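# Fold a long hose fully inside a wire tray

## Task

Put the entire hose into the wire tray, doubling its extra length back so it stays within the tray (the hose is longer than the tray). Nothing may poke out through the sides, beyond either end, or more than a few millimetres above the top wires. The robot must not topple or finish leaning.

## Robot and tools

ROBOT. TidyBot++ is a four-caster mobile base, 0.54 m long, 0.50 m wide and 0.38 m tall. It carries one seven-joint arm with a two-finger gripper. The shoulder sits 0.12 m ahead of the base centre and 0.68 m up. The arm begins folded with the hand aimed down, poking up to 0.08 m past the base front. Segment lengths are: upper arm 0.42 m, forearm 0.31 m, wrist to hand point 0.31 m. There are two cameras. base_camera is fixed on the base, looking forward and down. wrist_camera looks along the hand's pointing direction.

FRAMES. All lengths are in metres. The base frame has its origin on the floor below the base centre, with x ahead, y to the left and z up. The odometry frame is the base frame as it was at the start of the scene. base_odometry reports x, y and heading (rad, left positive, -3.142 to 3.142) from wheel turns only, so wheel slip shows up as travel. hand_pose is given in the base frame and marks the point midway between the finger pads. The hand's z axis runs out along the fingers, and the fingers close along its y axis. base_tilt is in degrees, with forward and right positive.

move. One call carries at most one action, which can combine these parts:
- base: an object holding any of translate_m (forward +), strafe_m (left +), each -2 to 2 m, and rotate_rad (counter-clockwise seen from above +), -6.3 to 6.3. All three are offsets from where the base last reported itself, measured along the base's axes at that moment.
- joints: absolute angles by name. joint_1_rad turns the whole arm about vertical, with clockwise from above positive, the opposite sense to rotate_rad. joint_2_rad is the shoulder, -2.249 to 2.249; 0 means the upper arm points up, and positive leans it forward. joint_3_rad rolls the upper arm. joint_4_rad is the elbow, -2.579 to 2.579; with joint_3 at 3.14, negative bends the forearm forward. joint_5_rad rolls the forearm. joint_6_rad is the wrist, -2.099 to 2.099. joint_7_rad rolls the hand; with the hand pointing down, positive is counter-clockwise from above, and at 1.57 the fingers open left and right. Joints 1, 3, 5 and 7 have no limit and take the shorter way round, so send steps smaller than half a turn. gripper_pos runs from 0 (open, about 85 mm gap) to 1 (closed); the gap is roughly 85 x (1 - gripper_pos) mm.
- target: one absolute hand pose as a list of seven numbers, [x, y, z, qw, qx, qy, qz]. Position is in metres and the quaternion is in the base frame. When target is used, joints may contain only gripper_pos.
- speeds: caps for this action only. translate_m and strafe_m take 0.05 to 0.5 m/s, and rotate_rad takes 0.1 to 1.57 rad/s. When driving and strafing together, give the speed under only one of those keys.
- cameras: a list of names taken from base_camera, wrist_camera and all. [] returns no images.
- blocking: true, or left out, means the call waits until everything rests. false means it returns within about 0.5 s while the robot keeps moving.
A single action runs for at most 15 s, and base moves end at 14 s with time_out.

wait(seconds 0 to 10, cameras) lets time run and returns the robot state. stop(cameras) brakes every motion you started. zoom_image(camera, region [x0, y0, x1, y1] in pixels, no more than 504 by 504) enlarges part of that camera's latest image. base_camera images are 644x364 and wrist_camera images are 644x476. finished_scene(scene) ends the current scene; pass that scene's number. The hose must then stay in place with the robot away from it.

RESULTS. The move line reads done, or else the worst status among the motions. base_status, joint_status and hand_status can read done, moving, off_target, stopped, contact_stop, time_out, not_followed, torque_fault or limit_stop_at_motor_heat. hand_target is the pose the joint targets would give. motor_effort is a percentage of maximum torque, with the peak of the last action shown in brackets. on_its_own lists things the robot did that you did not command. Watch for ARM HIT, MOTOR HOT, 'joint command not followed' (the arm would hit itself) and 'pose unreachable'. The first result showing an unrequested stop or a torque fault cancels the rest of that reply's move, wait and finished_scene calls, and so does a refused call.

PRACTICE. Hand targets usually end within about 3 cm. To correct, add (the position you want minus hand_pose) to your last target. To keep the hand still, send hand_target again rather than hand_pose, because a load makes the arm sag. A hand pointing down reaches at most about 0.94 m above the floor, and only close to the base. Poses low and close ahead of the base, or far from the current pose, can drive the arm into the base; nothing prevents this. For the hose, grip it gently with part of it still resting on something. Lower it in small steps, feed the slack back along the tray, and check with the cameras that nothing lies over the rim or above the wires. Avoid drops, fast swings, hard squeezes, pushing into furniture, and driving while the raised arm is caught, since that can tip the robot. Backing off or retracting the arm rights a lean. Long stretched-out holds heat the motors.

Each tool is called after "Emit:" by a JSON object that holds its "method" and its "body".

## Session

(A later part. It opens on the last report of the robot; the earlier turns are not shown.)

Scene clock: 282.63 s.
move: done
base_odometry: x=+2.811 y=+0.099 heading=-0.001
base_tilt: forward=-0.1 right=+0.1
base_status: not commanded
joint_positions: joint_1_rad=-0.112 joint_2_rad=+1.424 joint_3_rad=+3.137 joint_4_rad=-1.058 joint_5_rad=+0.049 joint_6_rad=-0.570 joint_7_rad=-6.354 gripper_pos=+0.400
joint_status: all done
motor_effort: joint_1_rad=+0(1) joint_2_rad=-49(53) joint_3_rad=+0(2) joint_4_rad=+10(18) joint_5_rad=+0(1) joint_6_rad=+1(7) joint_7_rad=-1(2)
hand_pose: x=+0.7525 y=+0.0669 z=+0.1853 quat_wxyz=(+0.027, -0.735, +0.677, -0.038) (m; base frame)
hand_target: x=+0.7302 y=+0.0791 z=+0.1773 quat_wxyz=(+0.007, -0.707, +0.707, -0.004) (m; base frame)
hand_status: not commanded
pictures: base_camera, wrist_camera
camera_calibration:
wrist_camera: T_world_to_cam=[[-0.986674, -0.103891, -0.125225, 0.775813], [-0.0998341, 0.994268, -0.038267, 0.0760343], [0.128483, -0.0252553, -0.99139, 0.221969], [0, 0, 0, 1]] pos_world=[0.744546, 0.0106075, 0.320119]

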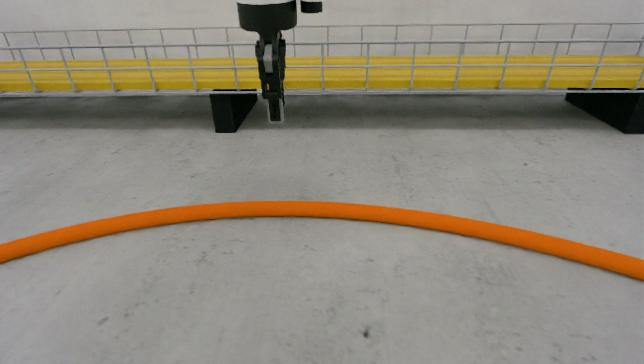

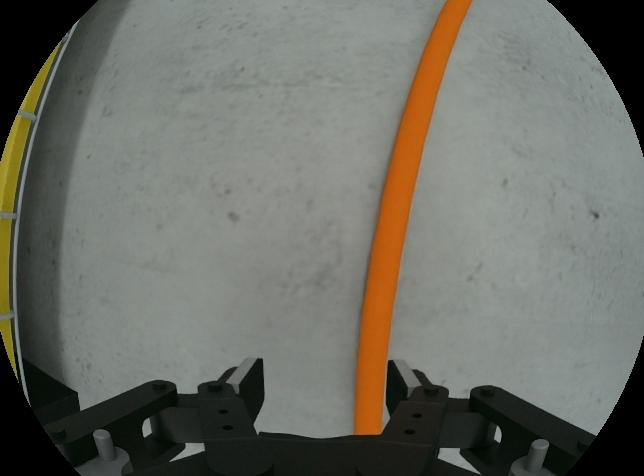

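Emit:
{"method": "move", "body": {"joints": {"joint_1_rad": -0.125, "joint_2_rad": 1.868, "joint_4_rad": -0.514, "joint_6_rad": -0.75, "joint_7_rad": -0.1}}}

Scene clock: 291.43 s.
move: done
base_odometry: x=+2.811 y=+0.099 heading=-0.001
base_tilt: forward=-0.1 right=+0.2
base_status: not commanded
joint_positions: joint_1_rad=-0.114 joint_2_rad=+1.836 joint_3_rad=+3.137 joint_4_rad=-0.530 joint_5_rad=+0.049 joint_6_rad=-0.669 joint_7_rad=-6.356 gripper_pos=+0.400
joint_status: all done
motor_effort: joint_1_rad=-1(3) joint_2_rad=-48(52) joint_3_rad=+0(1) joint_4_rad=+9(12) joint_5_rad=+0(1) joint_6_rad=+0(2) joint_7_rad=-1(2)
hand_pose: x=+0.7748 y=+0.0686 z=+0.0377 quat_wxyz=(+0.032, -0.732, +0.679, -0.045) (m; base frame)
hand_target: x=+0.7357 y=+0.0796 z=+0.0194 quat_wxyz=(+0.004, -0.716, +0.698, -0.002) (m; base frame)
hand_status: not commanded
pictures: base_camera, wrist_camera
camera_calibration:
wrist_camera: T_world_to_cam=[[-0.984974, -0.0990044, -0.141507, 0.778403], [-0.0940027, 0.994702, -0.0416208, 0.066507], [0.144877, -0.0276934, -0.989062, 0.060221], [0, 0, 0, 1]] pos_world=[0.764234, 0.0125784, 0.172479]

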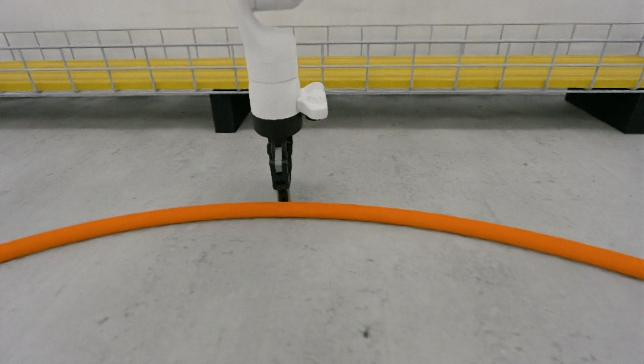

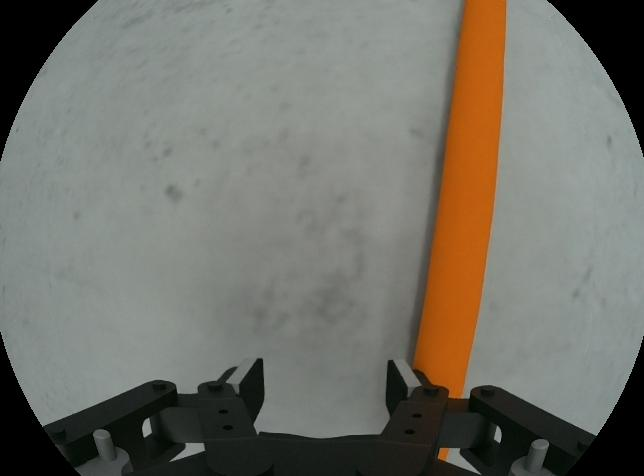

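Emit:
{"method": "move", "body": {"joints": {"joint_2_rad": 1.6, "joint_4_rad": -0.9}, "cameras": []}}

Emit:
{"method": "move", "body": {"joints": {"joint_1_rad": -0.154, "joint_2_rad": 1.397, "joint_4_rad": -1.412, "joint_6_rad": -0.333, "joint_7_rad": -0.05}, "base": {"translate_m": 0.1}, "cameras": []}}

Emit:
{"method": "move", "body": {"joints": {"joint_2_rad": 1.63, "joint_4_rad": -1.21, "joint_6_rad": -0.323}}}

Scene clock: 303.03 s.
move: done
base_odometry: x=+2.811 y=+0.099 heading=-0.001
base_tilt: forward=-0.2 right=+0.2
base_status: not commanded
joint_positions: joint_1_rad=-0.114 joint_2_rad=+1.584 joint_3_rad=+3.137 joint_4_rad=-0.876 joint_5_rad=+0.049 joint_6_rad=-0.674 joint_7_rad=-6.356 gripper_pos=+0.400
joint_status: all done
motor_effort: joint_1_rad=+0(1) joint_2_rad=-49(52) joint_3_rad=-1(1) joint_4_rad=+10(12) joint_5_rad=+0(0) joint_6_rad=+0(1) joint_7_rad=-1(1)
hand_pose: x=+0.7366 y=+0.0646 z=+0.1207 quat_wxyz=(-0.006, -0.734, +0.679, -0.013) (m; base frame)
hand_target: x=+0.6893 y=+0.0739 z=+0.1082 quat_wxyz=(-0.042, -0.715, +0.697, +0.034) (m; base frame)
hand_status: not commanded
pictures: none
No camera images: "cameras" was empty.

Scene clock: 305.03 s.
move: done
base_odometry: x=+2.911 y=+0.099 heading=+0.000
base_tilt: forward=-0.2 right=+0.2
base_status: done
joint_positions: joint_1_rad=-0.142 joint_2_rad=+1.392 joint_3_rad=+3.137 joint_4_rad=-1.392 joint_5_rad=+0.049 joint_6_rad=-0.413 joint_7_rad=-6.356 gripper_pos=+0.400
joint_status: all done
motor_effort: joint_1_rad=-1(4) joint_2_rad=-44(51) joint_3_rad=-1(1) joint_4_rad=+4(10) joint_5_rad=+0(1) joint_6_rad=+0(2) joint_7_rad=+0(2)
hand_pose: x=+0.6211 y=+0.0696 z=+0.1513 quat_wxyz=(-0.026, -0.746, +0.665, +0.012) (m; base frame)
hand_target: x=+0.6295 y=+0.0816 z=+0.1462 quat_wxyz=(+0.000, -0.743, +0.669, +0.001) (m; base frame)
hand_status: not commanded
pictures: none
No camera images: "cameras" was empty.

Scene clock: 306.63 s.
move: done
base_odometry: x=+2.911 y=+0.099 heading=+0.000
base_tilt: forward=-0.1 right=+0.2
base_status: not commanded
joint_positions: joint_1_rad=-0.142 joint_2_rad=+1.617 joint_3_rad=+3.137 joint_4_rad=-1.231 joint_5_rad=+0.049 joint_6_rad=-0.400 joint_7_rad=-6.356 gripper_pos=+0.400
joint_status: all done
motor_effort: joint_1_rad=-1(1) joint_2_rad=-43(47) joint_3_rad=-1(1) joint_4_rad=+3(6) joint_5_rad=+0(1) joint_6_rad=-1(2) joint_7_rad=-1(1)
hand_pose: x=+0.5928 y=+0.0657 z=+0.0520 quat_wxyz=(-0.045, -0.746, +0.664, +0.028) (m; base frame)
hand_target: x=+0.6194 y=+0.0800 z=+0.0455 quat_wxyz=(-0.008, -0.743, +0.669, +0.007) (m; base frame)
hand_status: not commanded
pictures: base_camera, wrist_camera
camera_calibration:
wrist_camera: T_world_to_cam=[[-0.988165, -0.136033, 0.0708908, 0.594221], [-0.138579, 0.989824, -0.0323069, 0.0791353], [-0.0657746, -0.0417485, -0.996961, 0.22693], [0, 0, 0, 1]] pos_world=[0.613081, 0.0119775, 0.186672]

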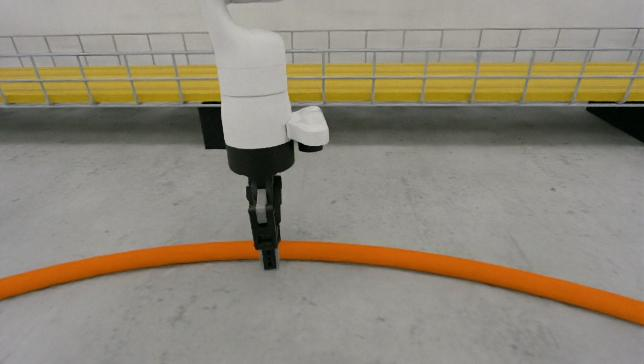

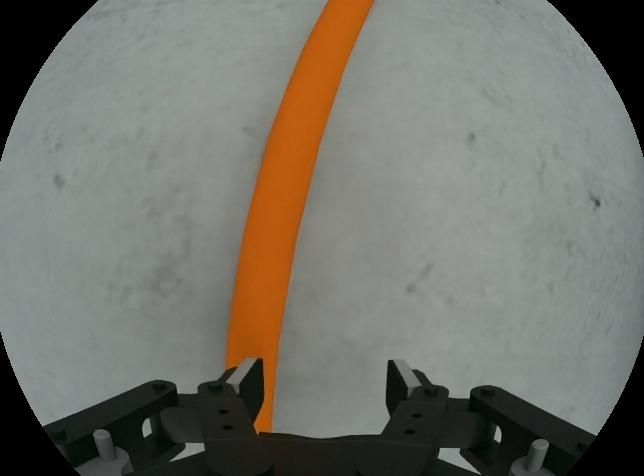

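Emit:
{"method": "move", "body": {"joints": {"joint_1_rad": -0.154, "joint_2_rad": 1.60, "joint_4_rad": -1.19, "joint_6_rad": -0.25}, "cameras": []}}

Emit:
{"method": "move", "body": {"joints": {"joint_2_rad": 1.69, "joint_4_rad": -1.11}}}

Scene clock: 318.13 s.
move: done
base_odometry: x=+2.911 y=+0.099 heading=+0.000
base_tilt: forward=-0.2 right=+0.2
base_status: not commanded
joint_positions: joint_1_rad=-0.142 joint_2_rad=+1.584 joint_3_rad=+3.137 joint_4_rad=-1.207 joint_5_rad=+0.049 joint_6_rad=-0.324 joint_7_rad=-6.356 gripper_pos=+0.400
joint_status: all done
motor_effort: joint_1_rad=-1(1) joint_2_rad=-45(46) joint_3_rad=+0(1) joint_4_rad=+4(6) joint_5_rad=+0(1) joint_6_rad=+0(1) joint_7_rad=+0(1)
hand_pose: x=+0.6509 y=+0.0751 z=+0.0699 quat_wxyz=(+0.007, -0.747, +0.665, -0.013) (m; base frame)
hand_target: x=+0.6724 y=+0.0882 z=+0.0647 quat_wxyz=(+0.040, -0.742, +0.669, -0.031) (m; base frame)
hand_status: not commanded
pictures: none
No camera images: "cameras" was empty.

Scene clock: 319.00 s.
move: off_target
base_odometry: x=+2.911 y=+0.099 heading=-0.001
base_tilt: forward=-0.1 right=+0.1
base_status: not commanded
joint_positions: joint_1_rad=-0.142 joint_2_rad=+1.644 joint_3_rad=+3.137 joint_4_rad=-1.131 joint_5_rad=+0.049 joint_6_rad=-0.322 joint_7_rad=-6.356 gripper_pos=+0.400
joint_status: joint_2_rad off_target (ended at +1.644, target +1.690); the others done
motor_effort: joint_1_rad=-1(2) joint_2_rad=-38(45) joint_3_rad=-1(1) joint_4_rad=+4(7) joint_5_rad=+0(1) joint_6_rad=+1(5) joint_7_rad=-1(1)
hand_pose: x=+0.6596 y=+0.0764 z=+0.0466 quat_wxyz=(+0.013, -0.746, +0.665, -0.019) (m; base frame)
hand_target: x=+0.6637 y=+0.0868 z=+0.0256 quat_wxyz=(+0.036, -0.742, +0.669, -0.028) (m; base frame)
hand_status: not commanded
pictures: base_camera, wrist_camera
camera_calibration:
wrist_camera: T_world_to_cam=[[-0.987475, -0.136547, -0.0790388, 0.668603], [-0.134722, 0.990487, -0.0280134, 0.074842], [0.0821121, -0.0170143, -0.996478, 0.126862], [0, 0, 0, 1]] pos_world=[0.659895, 0.0193244, 0.181358]

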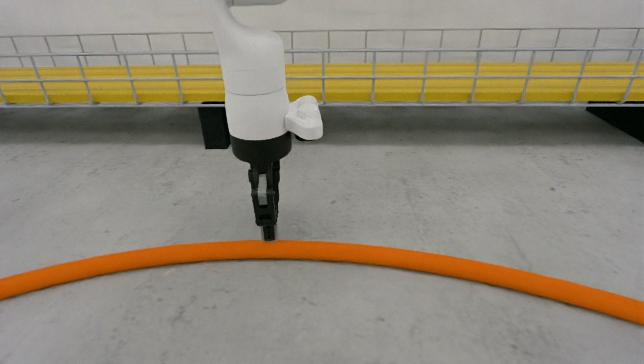

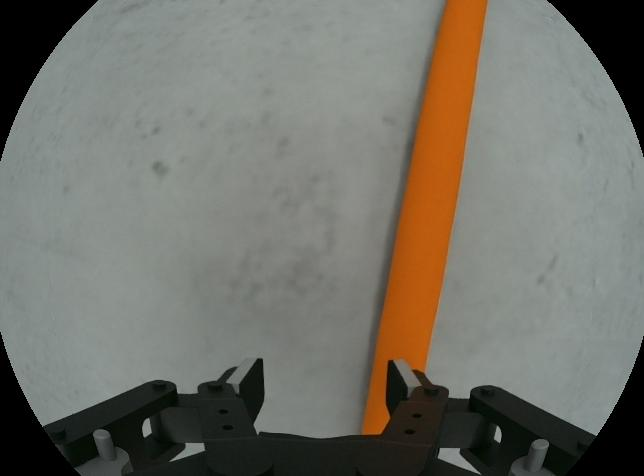

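Emit:
{"method": "move", "body": {"joints": {"joint_2_rad": 1.58, "joint_4_rad": -1.23, "gripper_pos": 0.15}, "cameras": []}}

Emit:
{"method": "move", "body": {"joints": {"joint_2_rad": 1.70, "joint_4_rad": -1.105}}}

Scene clock: 326.67 s.
move: done
base_odometry: x=+2.911 y=+0.099 heading=-0.001
base_tilt: forward=-0.1 right=+0.1
base_status: not commanded
joint_positions: joint_1_rad=-0.144 joint_2_rad=+1.565 joint_3_rad=+3.137 joint_4_rad=-1.214 joint_5_rad=+0.049 joint_6_rad=-0.316 joint_7_rad=-6.356 gripper_pos=+0.150
joint_status: all done
motor_effort: joint_1_rad=-1(2) joint_2_rad=-45(48) joint_3_rad=+0(2) joint_4_rad=+5(6) joint_5_rad=+0(1) joint_6_rad=+0(1) joint_7_rad=-1(1)
hand_pose: x=+0.6602 y=+0.0777 z=+0.0796 quat_wxyz=(+0.014, -0.747, +0.664, -0.019) (m; base frame)
hand_target: x=+0.6606 y=+0.0864 z=+0.0705 quat_wxyz=(+0.032, -0.742, +0.669, -0.025) (m; base frame)
hand_status: not commanded
pictures: none
No camera images: "cameras" was empty.

Scene clock: 327.93 s.
move: done
base_odometry: x=+2.911 y=+0.099 heading=-0.001
base_tilt: forward=-0.2 right=+0.1
base_status: not commanded
joint_positions: joint_1_rad=-0.144 joint_2_rad=+1.687 joint_3_rad=+3.137 joint_4_rad=-1.124 joint_5_rad=+0.049 joint_6_rad=-0.316 joint_7_rad=-6.356 gripper_pos=+0.150
joint_status: all done
motor_effort: joint_1_rad=-1(1) joint_2_rad=-44(48) joint_3_rad=-1(1) joint_4_rad=+5(6) joint_5_rad=+0(1) joint_6_rad=+0(1) joint_7_rad=+0(1)
hand_pose: x=+0.6380 y=+0.0744 z=+0.0245 quat_wxyz=(+0.002, -0.747, +0.664, -0.009) (m; base frame)
hand_target: x=+0.6602 y=+0.0863 z=+0.0208 quat_wxyz=(+0.034, -0.742, +0.669, -0.027) (m; base frame)
hand_status: not commanded
pictures: base_camera, wrist_camera
camera_calibration:
wrist_camera: T_world_to_cam=[[-0.989114, -0.138735, -0.0490536, 0.645761], [-0.13749, 0.990109, -0.0279265, 0.07505], [0.0524428, -0.0208782, -0.998406, 0.125879], [0, 0, 0, 1]] pos_world=[0.642448, 0.01791, 0.159451]

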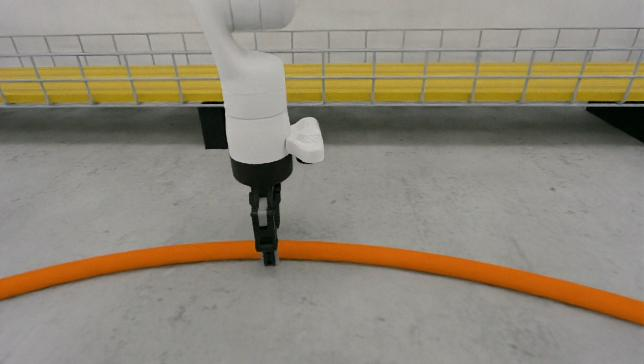

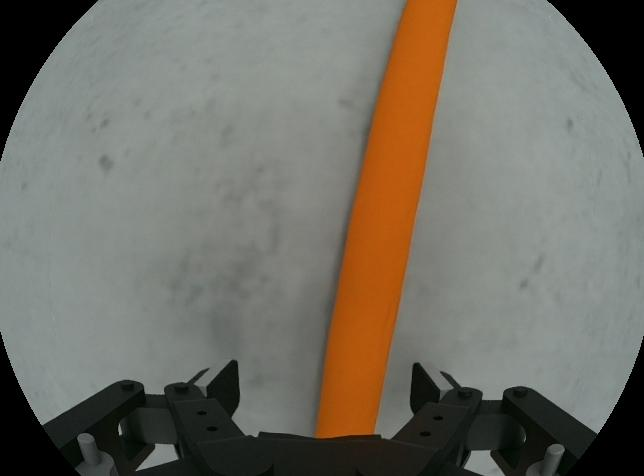

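Emit:
{"method": "move", "body": {"joints": {"joint_7_rad": -0.27}, "cameras": []}}

Emit:
{"method": "move", "body": {"joints": {"gripper_pos": 1}, "cameras": ["wrist_camera"]}}

Scene clock: 337.40 s.
move: done
base_odometry: x=+2.911 y=+0.099 heading=-0.001
base_tilt: forward=-0.1 right=+0.2
base_status: not commanded
joint_positions: joint_1_rad=-0.144 joint_2_rad=+1.687 joint_3_rad=+3.137 joint_4_rad=-1.124 joint_5_rad=+0.049 joint_6_rad=-0.316 joint_7_rad=-6.534 gripper_pos=+0.150
joint_status: all done
motor_effort: joint_1_rad=-1(1) joint_2_rad=-44(45) joint_3_rad=+0(1) joint_4_rad=+5(5) joint_5_rad=+0(1) joint_6_rad=+0(0) joint_7_rad=-1(2)
hand_pose: x=+0.6380 y=+0.0744 z=+0.0245 quat_wxyz=(+0.003, -0.685, +0.728, -0.009) (m; base frame)
hand_target: x=+0.6602 y=+0.0863 z=+0.0208 quat_wxyz=(+0.037, -0.664, +0.746, -0.023) (m; base frame)
hand_status: not commanded
pictures: none
No camera images: "cameras" was empty.

Scene clock: 338.43 s.
move: off_target
base_odometry: x=+2.911 y=+0.099 heading=-0.001
base_tilt: forward=-0.1 right=+0.2
base_status: not commanded
joint_positions: joint_1_rad=-0.144 joint_2_rad=+1.686 joint_3_rad=+3.137 joint_4_rad=-1.124 joint_5_rad=+0.049 joint_6_rad=-0.316 joint_7_rad=-6.534 gripper_pos=+0.765
joint_status: gripper_pos off_target (ended at +0.765, target +1.000)
motor_effort: joint_1_rad=-1(1) joint_2_rad=-44(46) joint_3_rad=-1(1) joint_4_rad=+4(7) joint_5_rad=+0(1) joint_6_rad=+1(3) joint_7_rad=+0(1)
hand_pose: x=+0.6389 y=+0.0746 z=+0.0251 quat_wxyz=(+0.003, -0.685, +0.728, -0.009) (m; base frame)
hand_target: x=+0.6602 y=+0.0863 z=+0.0208 quat_wxyz=(+0.037, -0.664, +0.746, -0.023) (m; base frame)
hand_status: not commanded
pictures: wrist_camera
camera_calibration:
wrist_camera: T_world_to_cam=[[-0.997885, 0.0388508, -0.0521248, 0.63909], [0.0401932, 0.99888, -0.0249564, -0.0392156], [0.0510968, -0.0269986, -0.998329, 0.127778], [0, 0, 0, 1]] pos_world=[0.632785, 0.0177923, 0.159898]

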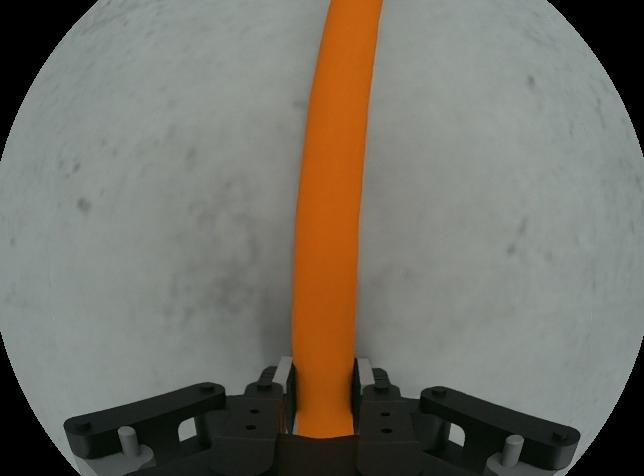

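Emit:
{"method": "move", "body": {"joints": {"joint_2_rad": 1.06, "joint_4_rad": -1.62, "joint_6_rad": -0.53}, "cameras": ["base_camera"]}}

Emit:
{"method": "move", "body": {"base": {"translate_m": 0.40, "rotate_rad": -0.065}, "speeds": {"translate_m": 0.25}}}

Scene clock: 350.33 s.
move: done
base_odometry: x=+2.911 y=+0.099 heading=-0.001
base_tilt: forward=-0.1 right=+0.1
base_status: not commanded
joint_positions: joint_1_rad=-0.144 joint_2_rad=+1.069 joint_3_rad=+3.137 joint_4_rad=-1.604 joint_5_rad=+0.049 joint_6_rad=-0.449 joint_7_rad=-6.534 gripper_pos=+0.765
joint_status: all done
motor_effort: joint_1_rad=+0(1) joint_2_rad=-45(52) joint_3_rad=+0(2) joint_4_rad=+7(8) joint_5_rad=+0(1) joint_6_rad=+0(2) joint_7_rad=-1(2)
hand_pose: x=+0.6312 y=+0.0716 z=+0.2928 quat_wxyz=(+0.003, -0.685, +0.728, -0.013) (m; base frame)
hand_target: x=+0.5987 y=+0.0767 z=+0.2955 quat_wxyz=(-0.028, -0.665, +0.746, +0.019) (m; base frame)
hand_status: not commanded
pictures: base_camera

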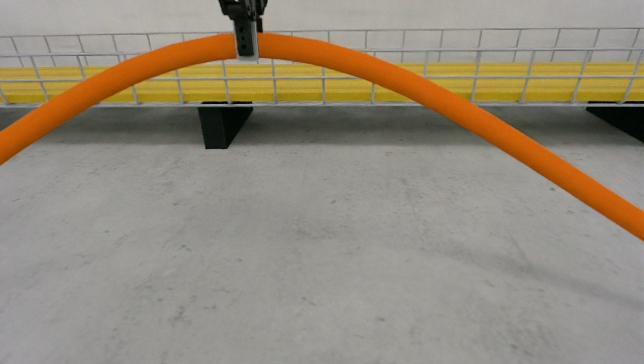

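Scene clock: 352.77 s.
move: done
base_odometry: x=+3.311 y=+0.099 heading=-0.067
base_tilt: forward=-0.2 right=+0.1
base_status: done
joint_positions: joint_1_rad=-0.149 joint_2_rad=+1.068 joint_3_rad=+3.140 joint_4_rad=-1.616 joint_5_rad=+0.049 joint_6_rad=-0.466 joint_7_rad=-6.534 gripper_pos=+0.765
joint_status: not commanded
motor_effort: joint_1_rad=+0(4) joint_2_rad=-46(47) joint_3_rad=+0(3) joint_4_rad=+9(10) joint_5_rad=-1(1) joint_6_rad=+2(2) joint_7_rad=-1(2)
hand_pose: x=+0.6191 y=+0.0705 z=+0.2911 quat_wxyz=(-0.009, -0.687, +0.727, -0.006) (m; base frame)
hand_target: x=+0.5987 y=+0.0767 z=+0.2955 quat_wxyz=(-0.028, -0.665, +0.746, +0.019) (m; base frame)
hand_status: not commanded
pictures: base_camera, wrist_camera
camera_calibration:
wrist_camera: T_world_to_cam=[[-0.998934, 0.034736, -0.0304154, 0.62796], [0.0359141, 0.99859, -0.0390833, -0.0208816], [0.0290149, -0.0401339, -0.998773, 0.408952], [0, 0, 0, 1]] pos_world=[0.616175, 0.0154521, 0.426733]

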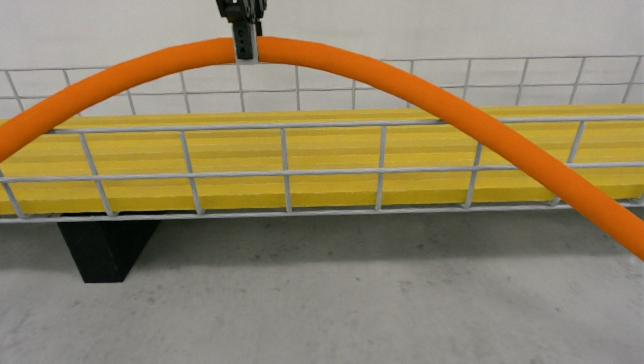

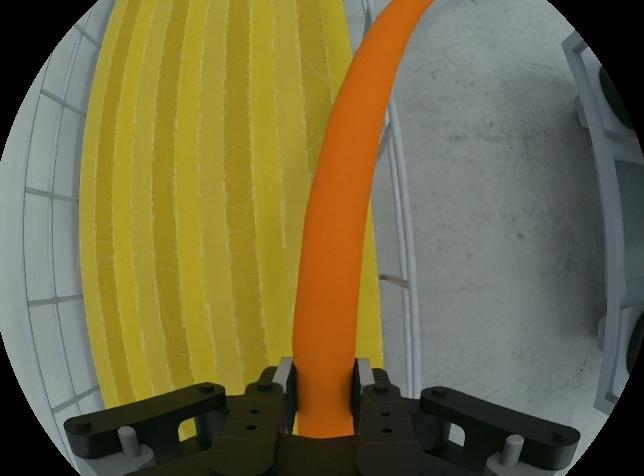

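Emit:
{"method": "move", "body": {"base": {"translate_m": 0.13}, "cameras": []}}

Emit:
{"method": "move", "body": {"joints": {"joint_2_rad": 1.415, "joint_4_rad": -1.34, "joint_6_rad": -0.34}}}

Scene clock: 369.60 s.
move: done
base_odometry: x=+3.441 y=+0.090 heading=-0.067
base_tilt: forward=-0.1 right=+0.1
base_status: done
joint_positions: joint_1_rad=-0.150 joint_2_rad=+1.068 joint_3_rad=+3.140 joint_4_rad=-1.637 joint_5_rad=+0.049 joint_6_rad=-0.486 joint_7_rad=-6.534 gripper_pos=+0.765
joint_status: not commanded
motor_effort: joint_1_rad=+0(2) joint_2_rad=-45(47) joint_3_rad=+0(1) joint_4_rad=+10(13) joint_5_rad=+0(1) joint_6_rad=+3(5) joint_7_rad=-1(1)
hand_pose: x=+0.6007 y=+0.0679 z=+0.2887 quat_wxyz=(-0.026, -0.687, +0.726, +0.005) (m; base frame)
hand_target: x=+0.5987 y=+0.0767 z=+0.2955 quat_wxyz=(-0.028, -0.665, +0.746, +0.019) (m; base frame)
hand_status: not commanded
pictures: none
No camera images: "cameras" was empty.

Scene clock: 371.57 s.
move: off_target
base_odometry: x=+3.441 y=+0.090 heading=-0.067
base_tilt: forward=-0.2 right=+0.2
base_status: not commanded
joint_positions: joint_1_rad=-0.151 joint_2_rad=+1.383 joint_3_rad=+3.140 joint_4_rad=-1.388 joint_5_rad=+0.049 joint_6_rad=-0.445 joint_7_rad=-6.534 gripper_pos=+0.765
joint_status: joint_4_rad off_target (ended at -1.388, target -1.340); joint_6_rad off_target (ended at -0.445, target -0.340); the others done
motor_effort: joint_1_rad=+0(2) joint_2_rad=-39(47) joint_3_rad=+0(1) joint_4_rad=+11(14) joint_5_rad=+0(1) joint_6_rad=+8(12) joint_7_rad=-1(2)
hand_pose: x=+0.6180 y=+0.0712 z=+0.1569 quat_wxyz=(-0.036, -0.687, +0.726, +0.013) (m; base frame)
hand_target: x=+0.6609 y=+0.0865 z=+0.1450 quat_wxyz=(+0.020, -0.665, +0.747, -0.012) (m; base frame)
hand_status: not commanded
pictures: base_camera, wrist_camera
camera_calibration:
wrist_camera: T_world_to_cam=[[-0.998844, 0.0333963, 0.0345677, 0.612614], [0.0316427, 0.998243, -0.0500897, -0.0224855], [-0.0361798, -0.048938, -0.998146, 0.315793], [0, 0, 0, 1]] pos_world=[0.624042, 0.0174412, 0.292905]

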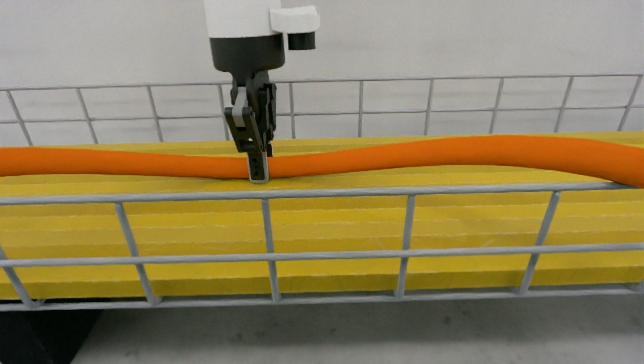

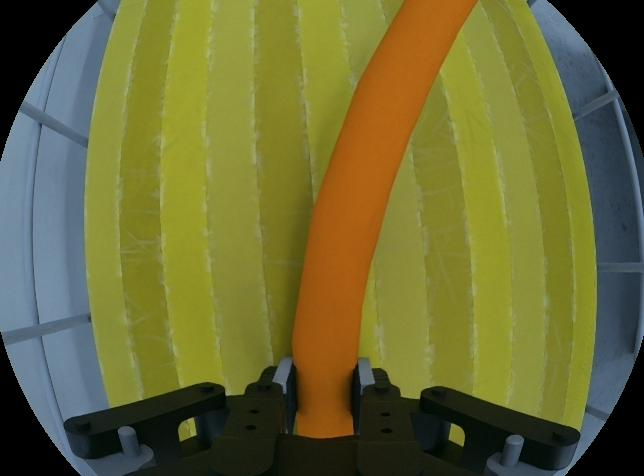

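Emit:
{"method": "move", "body": {"joints": {"gripper_pos": 0.45}, "cameras": []}}

Emit:
{"method": "move", "body": {"joints": {"joint_2_rad": 0.6, "joint_4_rad": -2.1, "joint_6_rad": -0.2}}}

Scene clock: 379.30 s.
move: done
base_odometry: x=+3.441 y=+0.090 heading=-0.067
base_tilt: forward=-0.1 right=+0.2
base_status: not commanded
joint_positions: joint_1_rad=-0.151 joint_2_rad=+1.390 joint_3_rad=+3.140 joint_4_rad=-1.374 joint_5_rad=+0.049 joint_6_rad=-0.423 joint_7_rad=-6.534 gripper_pos=+0.450
joint_status: all done
motor_effort: joint_1_rad=+0(1) joint_2_rad=-43(44) joint_3_rad=+0(1) joint_4_rad=+7(11) joint_5_rad=+0(1) joint_6_rad=+2(7) joint_7_rad=-1(2)
hand_pose: x=+0.6294 y=+0.0733 z=+0.1541 quat_wxyz=(-0.024, -0.687, +0.726, +0.005) (m; base frame)
hand_target: x=+0.6609 y=+0.0865 z=+0.1450 quat_wxyz=(+0.020, -0.665, +0.747, -0.012) (m; base frame)
hand_status: not commanded
pictures: none
No camera images: "cameras" was empty.

Scene clock: 381.43 s.
move: done
base_odometry: x=+3.441 y=+0.090 heading=-0.067
base_tilt: forward=-0.2 right=+0.2
base_status: not commanded
joint_positions: joint_1_rad=-0.151 joint_2_rad=+0.592 joint_3_rad=+3.140 joint_4_rad=-2.080 joint_5_rad=+0.049 joint_6_rad=-0.278 joint_7_rad=-6.534 gripper_pos=+0.450
joint_status: all done
motor_effort: joint_1_rad=-1(1) joint_2_rad=-30(48) joint_3_rad=+0(1) joint_4_rad=+8(10) joint_5_rad=+0(1) joint_6_rad=+1(3) joint_7_rad=-1(2)
hand_pose: x=+0.5509 y=+0.0633 z=+0.4451 quat_wxyz=(+0.075, -0.685, +0.722, -0.060) (m; base frame)
hand_target: x=+0.5598 y=+0.0706 z=+0.4426 quat_wxyz=(+0.102, -0.661, +0.741, -0.065) (m; base frame)
hand_status: not commanded
pictures: base_camera, wrist_camera
camera_calibration:
wrist_camera: T_world_to_cam=[[-0.973971, 0.0340221, -0.224104, 0.637313], [0.033583, 0.999419, 0.0057719, -0.0240323], [0.22417, -0.0019044, -0.974548, 0.44367], [0, 0, 0, 1]] pos_world=[0.522074, 0.0031805, 0.575341]

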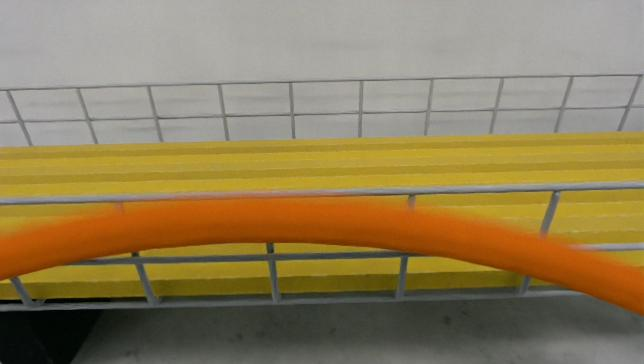

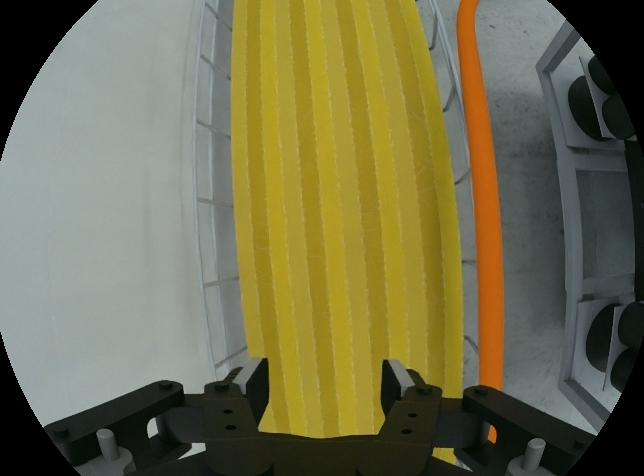

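Emit:
{"method": "wait", "body": {"seconds": 1}}

Scene clock: 384.33 s.
base_odometry: x=+3.441 y=+0.090 heading=-0.067
base_tilt: forward=-0.2 right=+0.1
base_status: not commanded
joint_positions: joint_1_rad=-0.151 joint_2_rad=+0.592 joint_3_rad=+3.140 joint_4_rad=-2.080 joint_5_rad=+0.049 joint_6_rad=-0.277 joint_7_rad=-6.534 gripper_pos=+0.450
joint_status: all done
motor_effort: joint_1_rad=-1(1) joint_2_rad=-30(48) joint_3_rad=+0(1) joint_4_rad=+8(10) joint_5_rad=+0(1) joint_6_rad=+2(3) joint_7_rad=+0(2)
hand_pose: x=+0.5510 y=+0.0634 z=+0.4451 quat_wxyz=(+0.075, -0.685, +0.722, -0.060) (m; base frame)
hand_target: x=+0.5598 y=+0.0706 z=+0.4426 quat_wxyz=(+0.102, -0.661, +0.741, -0.065) (m; base frame)
hand_status: not commanded
wait: 1.00 s; at rest from the start
pictures: base_camera, wrist_camera
camera_calibration:
wrist_camera: T_world_to_cam=[[-0.973891, 0.0340304, -0.22445, 0.637533], [0.0335731, 0.999419, 0.0058548, -0.0240896], [0.224519, -0.00183355, -0.974468, 0.443434], [0, 0, 0, 1]] pos_world=[0.522137, 0.00319317, 0.575348]

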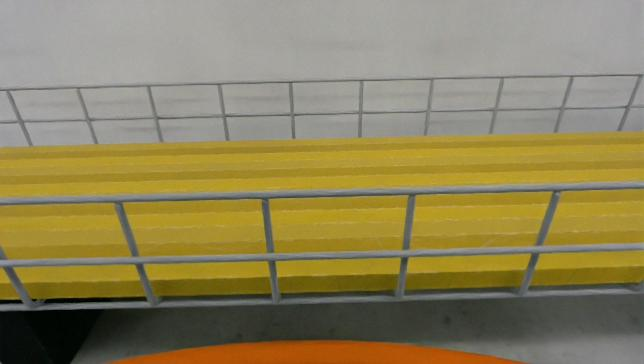

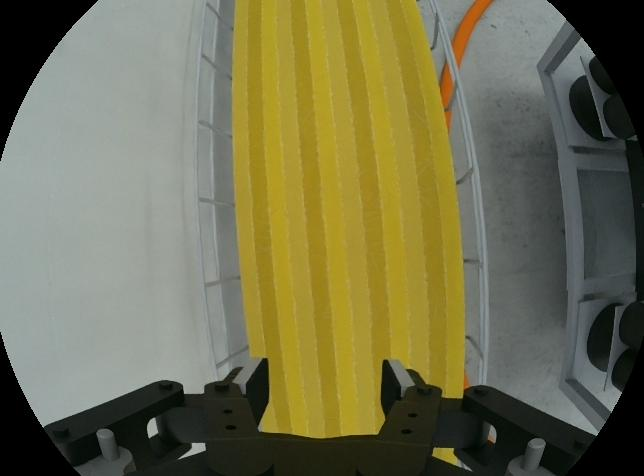

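Emit:
{"method": "move", "body": {"joints": {"joint_1_rad": -1.8, "joint_2_rad": -0.39, "joint_3_rad": 3.14, "joint_4_rad": -2.53, "joint_5_rad": 0, "joint_6_rad": -0.3, "joint_7_rad": 1.57}, "base": {"translate_m": -0.6}}}

Emit:
{"method": "move", "body": {"joints": {"joint_1_rad": 1.6}, "cameras": ["wrist_camera"]}}

Scene clock: 421.50 s.
move: done
base_odometry: x=+2.842 y=+0.130 heading=-0.065
base_tilt: forward=-0.2 right=+0.2
base_status: done
joint_positions: joint_1_rad=-1.787 joint_2_rad=-0.383 joint_3_rad=+3.132 joint_4_rad=-2.509 joint_5_rad=+0.048 joint_6_rad=-0.275 joint_7_rad=-4.767 gripper_pos=+0.450
joint_status: all done
motor_effort: joint_1_rad=-1(5) joint_2_rad=-4(33) joint_3_rad=+1(7) joint_4_rad=+17(18) joint_5_rad=+0(1) joint_6_rad=+6(7) joint_7_rad=-1(2)
hand_pose: x=+0.0503 y=+0.3123 z=+0.6766 quat_wxyz=(+0.279, -0.585, -0.726, -0.230) (m; base frame)
hand_target: x=+0.0478 y=+0.2973 z=+0.6638 quat_wxyz=(+0.269, -0.583, -0.736, -0.214) (m; base frame)
hand_status: not commanded
pictures: base_camera, wrist_camera
camera_calibration:
wrist_camera: T_world_to_cam=[[0.968945, 0.247253, -0.00329866, -0.120532], [0.177482, -0.704687, -0.686962, 0.736322], [-0.172178, 0.665043, -0.726686, 0.425934], [0, 0, 0, 1]] pos_world=[0.0594415, 0.265414, 0.814948]

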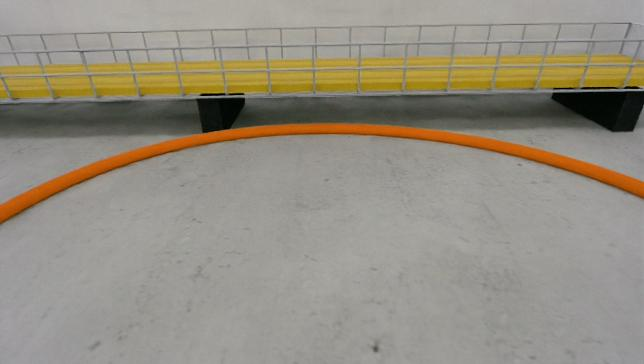

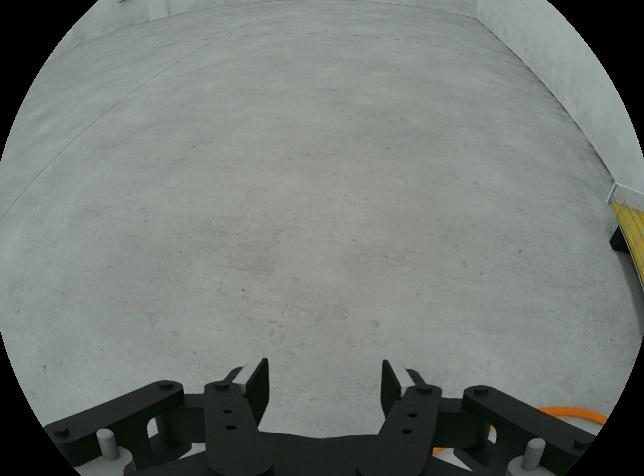

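Scene clock: 425.23 s.
move: done
base_odometry: x=+2.842 y=+0.130 heading=-0.065
base_tilt: forward=-0.2 right=+0.2
base_status: not commanded
joint_positions: joint_1_rad=-4.670 joint_2_rad=-0.383 joint_3_rad=+3.132 joint_4_rad=-2.509 joint_5_rad=+0.048 joint_6_rad=-0.275 joint_7_rad=-4.765 gripper_pos=+0.450
joint_status: all done
motor_effort: joint_1_rad=+0(1) joint_2_rad=-4(4) joint_3_rad=+1(1) joint_4_rad=+17(17) joint_5_rad=+0(1) joint_6_rad=+6(6) joint_7_rad=-1(1)
hand_pose: x=+0.1057 y=-0.3195 z=+0.6766 quat_wxyz=(+0.265, +0.645, -0.673, +0.247) (m; base frame)
hand_target: x=+0.1119 y=-0.3057 z=+0.6638 quat_wxyz=(+0.246, +0.655, -0.673, +0.239) (m; base frame)
hand_status: not commanded
pictures: wrist_camera
camera_calibration:
wrist_camera: T_world_to_cam=[[-0.999972, 0.00715766, -0.00206898, 0.112507], [0.0066231, 0.726743, -0.686878, 0.756568], [-0.00341282, -0.686872, -0.72677, 0.405932], [0, 0, 0, 1]] pos_world=[0.108879, -0.271812, 0.814922]

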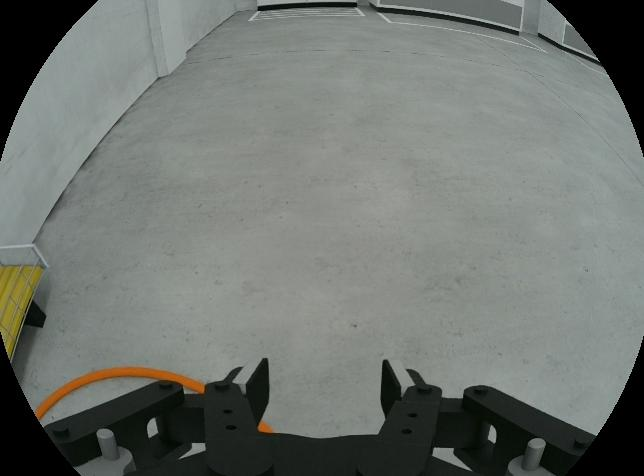

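Emit:
{"method": "move", "body": {"joints": {"joint_1_rad": 1.9, "joint_6_rad": -0.75}, "cameras": ["wrist_camera"]}}

Emit:
{"method": "move", "body": {"joints": {"joint_1_rad": -1.9}, "cameras": ["wrist_camera"]}}

Scene clock: 432.07 s.
move: done
base_odometry: x=+2.842 y=+0.130 heading=-0.065
base_tilt: forward=-0.2 right=+0.2
base_status: not commanded
joint_positions: joint_1_rad=-4.395 joint_2_rad=-0.383 joint_3_rad=+3.132 joint_4_rad=-2.512 joint_5_rad=+0.048 joint_6_rad=-0.668 joint_7_rad=-4.765 gripper_pos=+0.450
joint_status: all done
motor_effort: joint_1_rad=-1(1) joint_2_rad=-2(4) joint_3_rad=+1(1) joint_4_rad=+15(17) joint_5_rad=+0(1) joint_6_rad=+3(7) joint_7_rad=-1(1)
hand_pose: x=+0.0461 y=-0.2018 z=+0.6126 quat_wxyz=(+0.148, +0.574, -0.801, +0.089) (m; base frame)
hand_target: x=+0.0615 y=-0.1730 z=+0.6000 quat_wxyz=(+0.102, +0.577, -0.807, +0.073) (m; base frame)
hand_status: not commanded
pictures: wrist_camera
camera_calibration:
wrist_camera: T_world_to_cam=[[-0.955295, 0.295651, 0.00127798, 0.106116], [0.276097, 0.893641, -0.353803, 0.444686], [-0.105744, -0.337633, -0.935319, 0.643055], [0, 0, 0, 1]] pos_world=[0.0465946, -0.211647, 0.758657]

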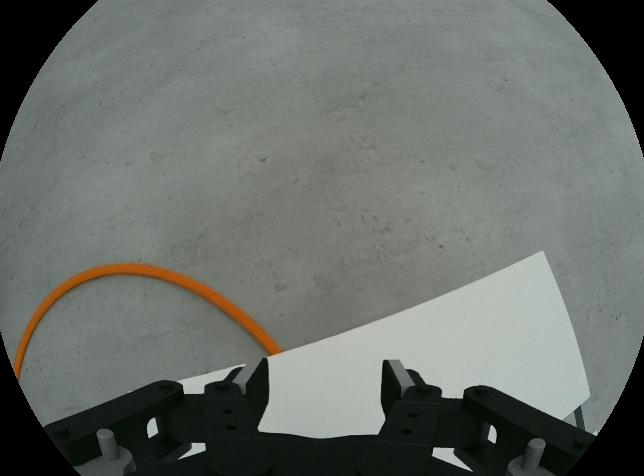

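Scene clock: 435.53 s.
move: done
base_odometry: x=+2.842 y=+0.130 heading=-0.065
base_tilt: forward=-0.2 right=+0.2
base_status: not commanded
joint_positions: joint_1_rad=-1.913 joint_2_rad=-0.383 joint_3_rad=+3.132 joint_4_rad=-2.512 joint_5_rad=+0.048 joint_6_rad=-0.670 joint_7_rad=-4.765 gripper_pos=+0.450
joint_status: all done
motor_effort: joint_1_rad=-1(2) joint_2_rad=-2(3) joint_3_rad=+1(1) joint_4_rad=+15(16) joint_5_rad=+0(1) joint_6_rad=+3(3) joint_7_rad=-1(1)
hand_pose: x=+0.0532 y=+0.2036 z=+0.6124 quat_wxyz=(+0.131, -0.572, -0.802, -0.110) (m; base frame)
hand_target: x=+0.0586 y=+0.1720 z=+0.6000 quat_wxyz=(+0.102, -0.577, -0.807, -0.073) (m; base frame)
hand_status: not commanded
pictures: wrist_camera
camera_calibration:
wrist_camera: T_world_to_cam=[[0.936245, 0.351344, 0.00133461, -0.119025], [0.329316, -0.876209, -0.351866, 0.436679], [-0.122457, 0.329872, -0.93605, 0.645917], [0, 0, 0, 1]] pos_world=[0.0467284, 0.211371, 0.758421]

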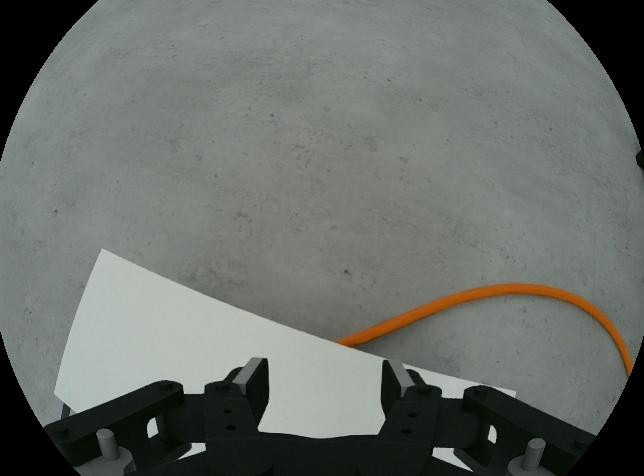

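Emit:
{"method": "move", "body": {"joints": {"joint_1_rad": 0, "joint_6_rad": -0.5}, "base": {"translate_m": -0.8}, "speeds": {"translate_m": 0.25}}}

Scene clock: 445.67 s.
move: done
base_odometry: x=+2.043 y=+0.182 heading=-0.064
base_tilt: forward=-0.2 right=+0.2
base_status: done
joint_positions: joint_1_rad=-0.013 joint_2_rad=-0.388 joint_3_rad=+3.132 joint_4_rad=-2.514 joint_5_rad=+0.048 joint_6_rad=-0.576 joint_7_rad=-4.765 gripper_pos=+0.450
joint_status: all done
motor_effort: joint_1_rad=-1(2) joint_2_rad=-2(3) joint_3_rad=+0(1) joint_4_rad=+15(17) joint_5_rad=+0(1) joint_6_rad=+4(5) joint_7_rad=-1(1)
hand_pose: x=+0.3594 y=-0.0019 z=+0.6239 quat_wxyz=(-0.011, -0.976, -0.002, -0.218) (m; base frame)
hand_target: x=+0.3735 y=+0.0017 z=+0.6286 quat_wxyz=(+0.000, -0.969, +0.000, -0.248) (m; base frame)
hand_status: not commanded
pictures: base_camera, wrist_camera
camera_calibration:
wrist_camera: T_world_to_cam=[[0.0337421, -0.999431, -0.0000153003, -0.0108372], [-0.897066, -0.0302793, -0.440858, 0.657723], [0.440607, 0.0148892, -0.897577, 0.534972], [0, 0, 0, 1]] pos_world=[0.354674, 0.00111913, 0.770141]

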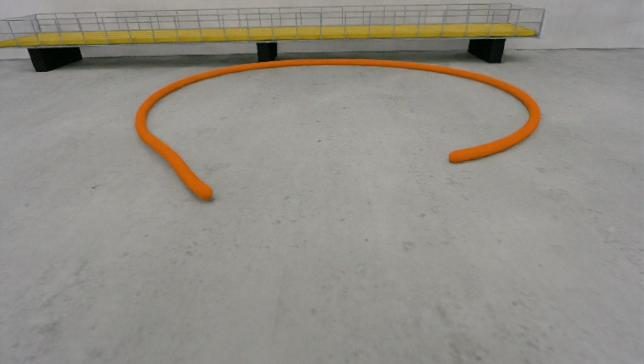

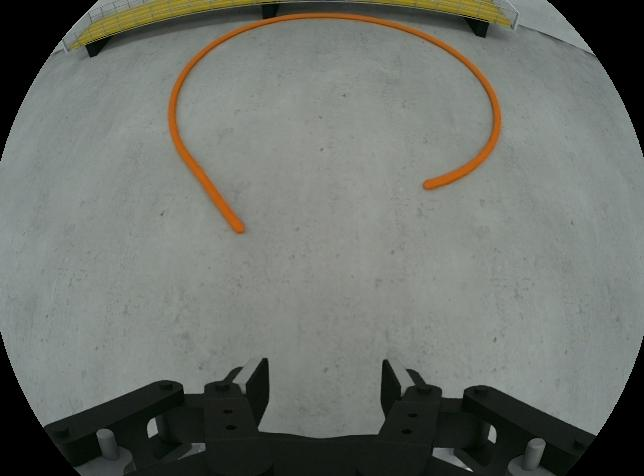

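Emit:
{"method": "move", "body": {"joints": {"joint_1_rad": -0.675, "joint_2_rad": 1.385, "joint_3_rad": 3.14, "joint_4_rad": -1.228, "joint_5_rad": 0, "joint_6_rad": -0.48, "joint_7_rad": 1.7, "gripper_pos": 0.3}, "base": {"translate_m": 0.4}}}

Scene clock: 470.27 s.
move: done
base_odometry: x=+2.443 y=+0.157 heading=-0.063
base_tilt: forward=-0.1 right=+0.1
base_status: done
joint_positions: joint_1_rad=-0.666 joint_2_rad=+1.368 joint_3_rad=+3.133 joint_4_rad=-1.253 joint_5_rad=+0.048 joint_6_rad=-0.552 joint_7_rad=-4.636 gripper_pos=+0.300
joint_status: all done
motor_effort: joint_1_rad=+0(3) joint_2_rad=-46(49) joint_3_rad=-1(2) joint_4_rad=+7(17) joint_5_rad=+0(1) joint_6_rad=+0(5) joint_7_rad=-1(1)
hand_pose: x=+0.5593 y=+0.3438 z=+0.1830 quat_wxyz=(-0.012, -0.924, -0.383, +0.013) (m; base frame)
hand_target: x=+0.5760 y=+0.3687 z=+0.1772 quat_wxyz=(+0.007, -0.920, -0.391, -0.023) (m; base frame)
hand_status: not commanded
pictures: base_camera, wrist_camera
camera_calibration:
wrist_camera: T_world_to_cam=[[0.72132, -0.692246, -0.0221816, -0.158254], [-0.692062, -0.721653, 0.0163786, 0.692546], [-0.0273455, 0.00353679, -0.99962, 0.330268], [0, 0, 0, 1]] pos_world=[0.602468, 0.389059, 0.315289]

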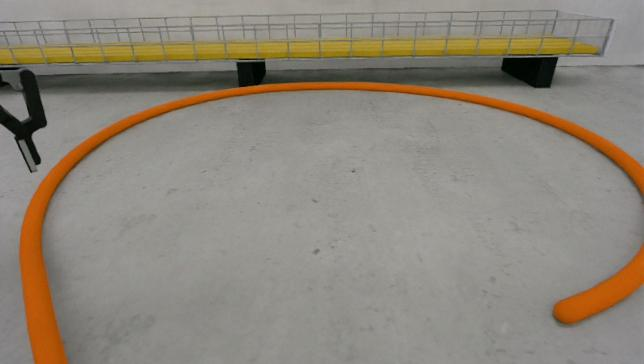

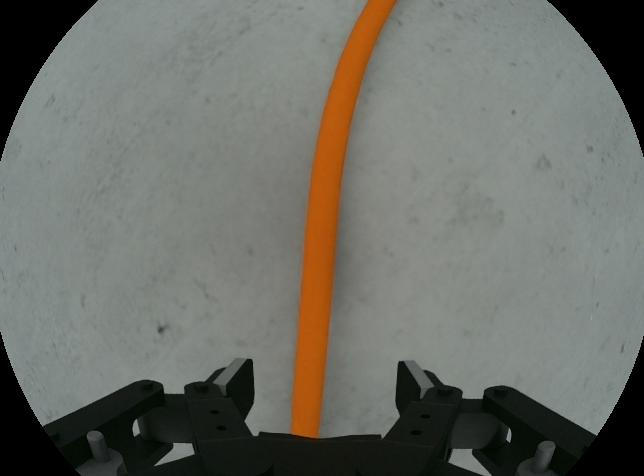

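Emit:
{"method": "move", "body": {"joints": {"joint_1_rad": -0.70, "joint_2_rad": 1.755, "joint_4_rad": -0.87, "joint_6_rad": -0.43, "joint_7_rad": 1.62}, "cameras": ["wrist_camera"]}}

Emit:
{"method": "move", "body": {"joints": {"gripper_pos": 1}, "cameras": ["wrist_camera"]}}

Scene clock: 482.27 s.
move: done
base_odometry: x=+2.443 y=+0.157 heading=-0.063
base_tilt: forward=-0.2 right=+0.1
base_status: not commanded
joint_positions: joint_1_rad=-0.688 joint_2_rad=+1.739 joint_3_rad=+3.133 joint_4_rad=-0.891 joint_5_rad=+0.048 joint_6_rad=-0.507 joint_7_rad=-4.635 gripper_pos=+0.300
joint_status: all done
motor_effort: joint_1_rad=+0(2) joint_2_rad=-47(51) joint_3_rad=-1(1) joint_4_rad=+7(9) joint_5_rad=+0(1) joint_6_rad=+0(2) joint_7_rad=-1(2)
hand_pose: x=+0.5604 y=+0.3609 z=+0.0260 quat_wxyz=(-0.007, -0.920, -0.392, -0.004) (m; base frame)
hand_target: x=+0.5733 y=+0.3855 z=+0.0213 quat_wxyz=(+0.015, -0.930, -0.365, -0.041) (m; base frame)
hand_status: not commanded
pictures: wrist_camera
camera_calibration:
wrist_camera: T_world_to_cam=[[0.735835, -0.676891, -0.0190865, -0.164392], [-0.67716, -0.735572, -0.0196952, 0.705771], [-0.000707937, 0.0274171, -0.999624, 0.149787], [0, 0, 0, 1]] pos_world=[0.598991, 0.403763, 0.160493]

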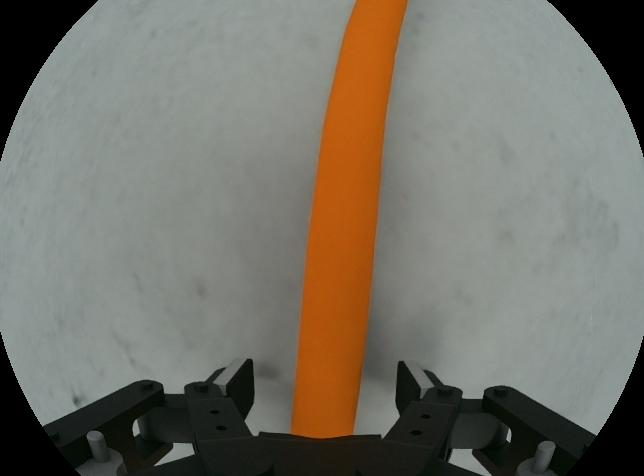

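Scene clock: 483.20 s.
move: off_target
base_odometry: x=+2.443 y=+0.157 heading=-0.063
base_tilt: forward=-0.1 right=+0.1
base_status: not commanded
joint_positions: joint_1_rad=-0.688 joint_2_rad=+1.739 joint_3_rad=+3.133 joint_4_rad=-0.891 joint_5_rad=+0.048 joint_6_rad=-0.507 joint_7_rad=-4.635 gripper_pos=+0.752
joint_status: gripper_pos off_target (ended at +0.752, target +1.000)
motor_effort: joint_1_rad=-1(1) joint_2_rad=-47(47) joint_3_rad=+0(1) joint_4_rad=+7(8) joint_5_rad=-1(1) joint_6_rad=+0(0) joint_7_rad=-1(1)
hand_pose: x=+0.5604 y=+0.3610 z=+0.0260 quat_wxyz=(-0.007, -0.920, -0.392, -0.005) (m; base frame)
hand_target: x=+0.5733 y=+0.3855 z=+0.0213 quat_wxyz=(+0.015, -0.930, -0.365, -0.041) (m; base frame)
hand_status: not commanded
pictures: wrist_camera
camera_calibration:
wrist_camera: T_world_to_cam=[[0.735791, -0.67694, -0.0191114, -0.164325], [-0.677209, -0.735518, -0.0200347, 0.705903], [-0.000494557, 0.0276837, -0.999617, 0.149572], [0, 0, 0, 1]] pos_world=[0.599027, 0.403825, 0.160517]

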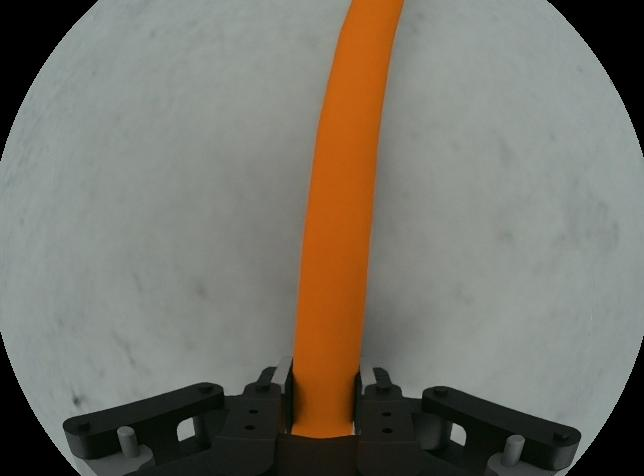

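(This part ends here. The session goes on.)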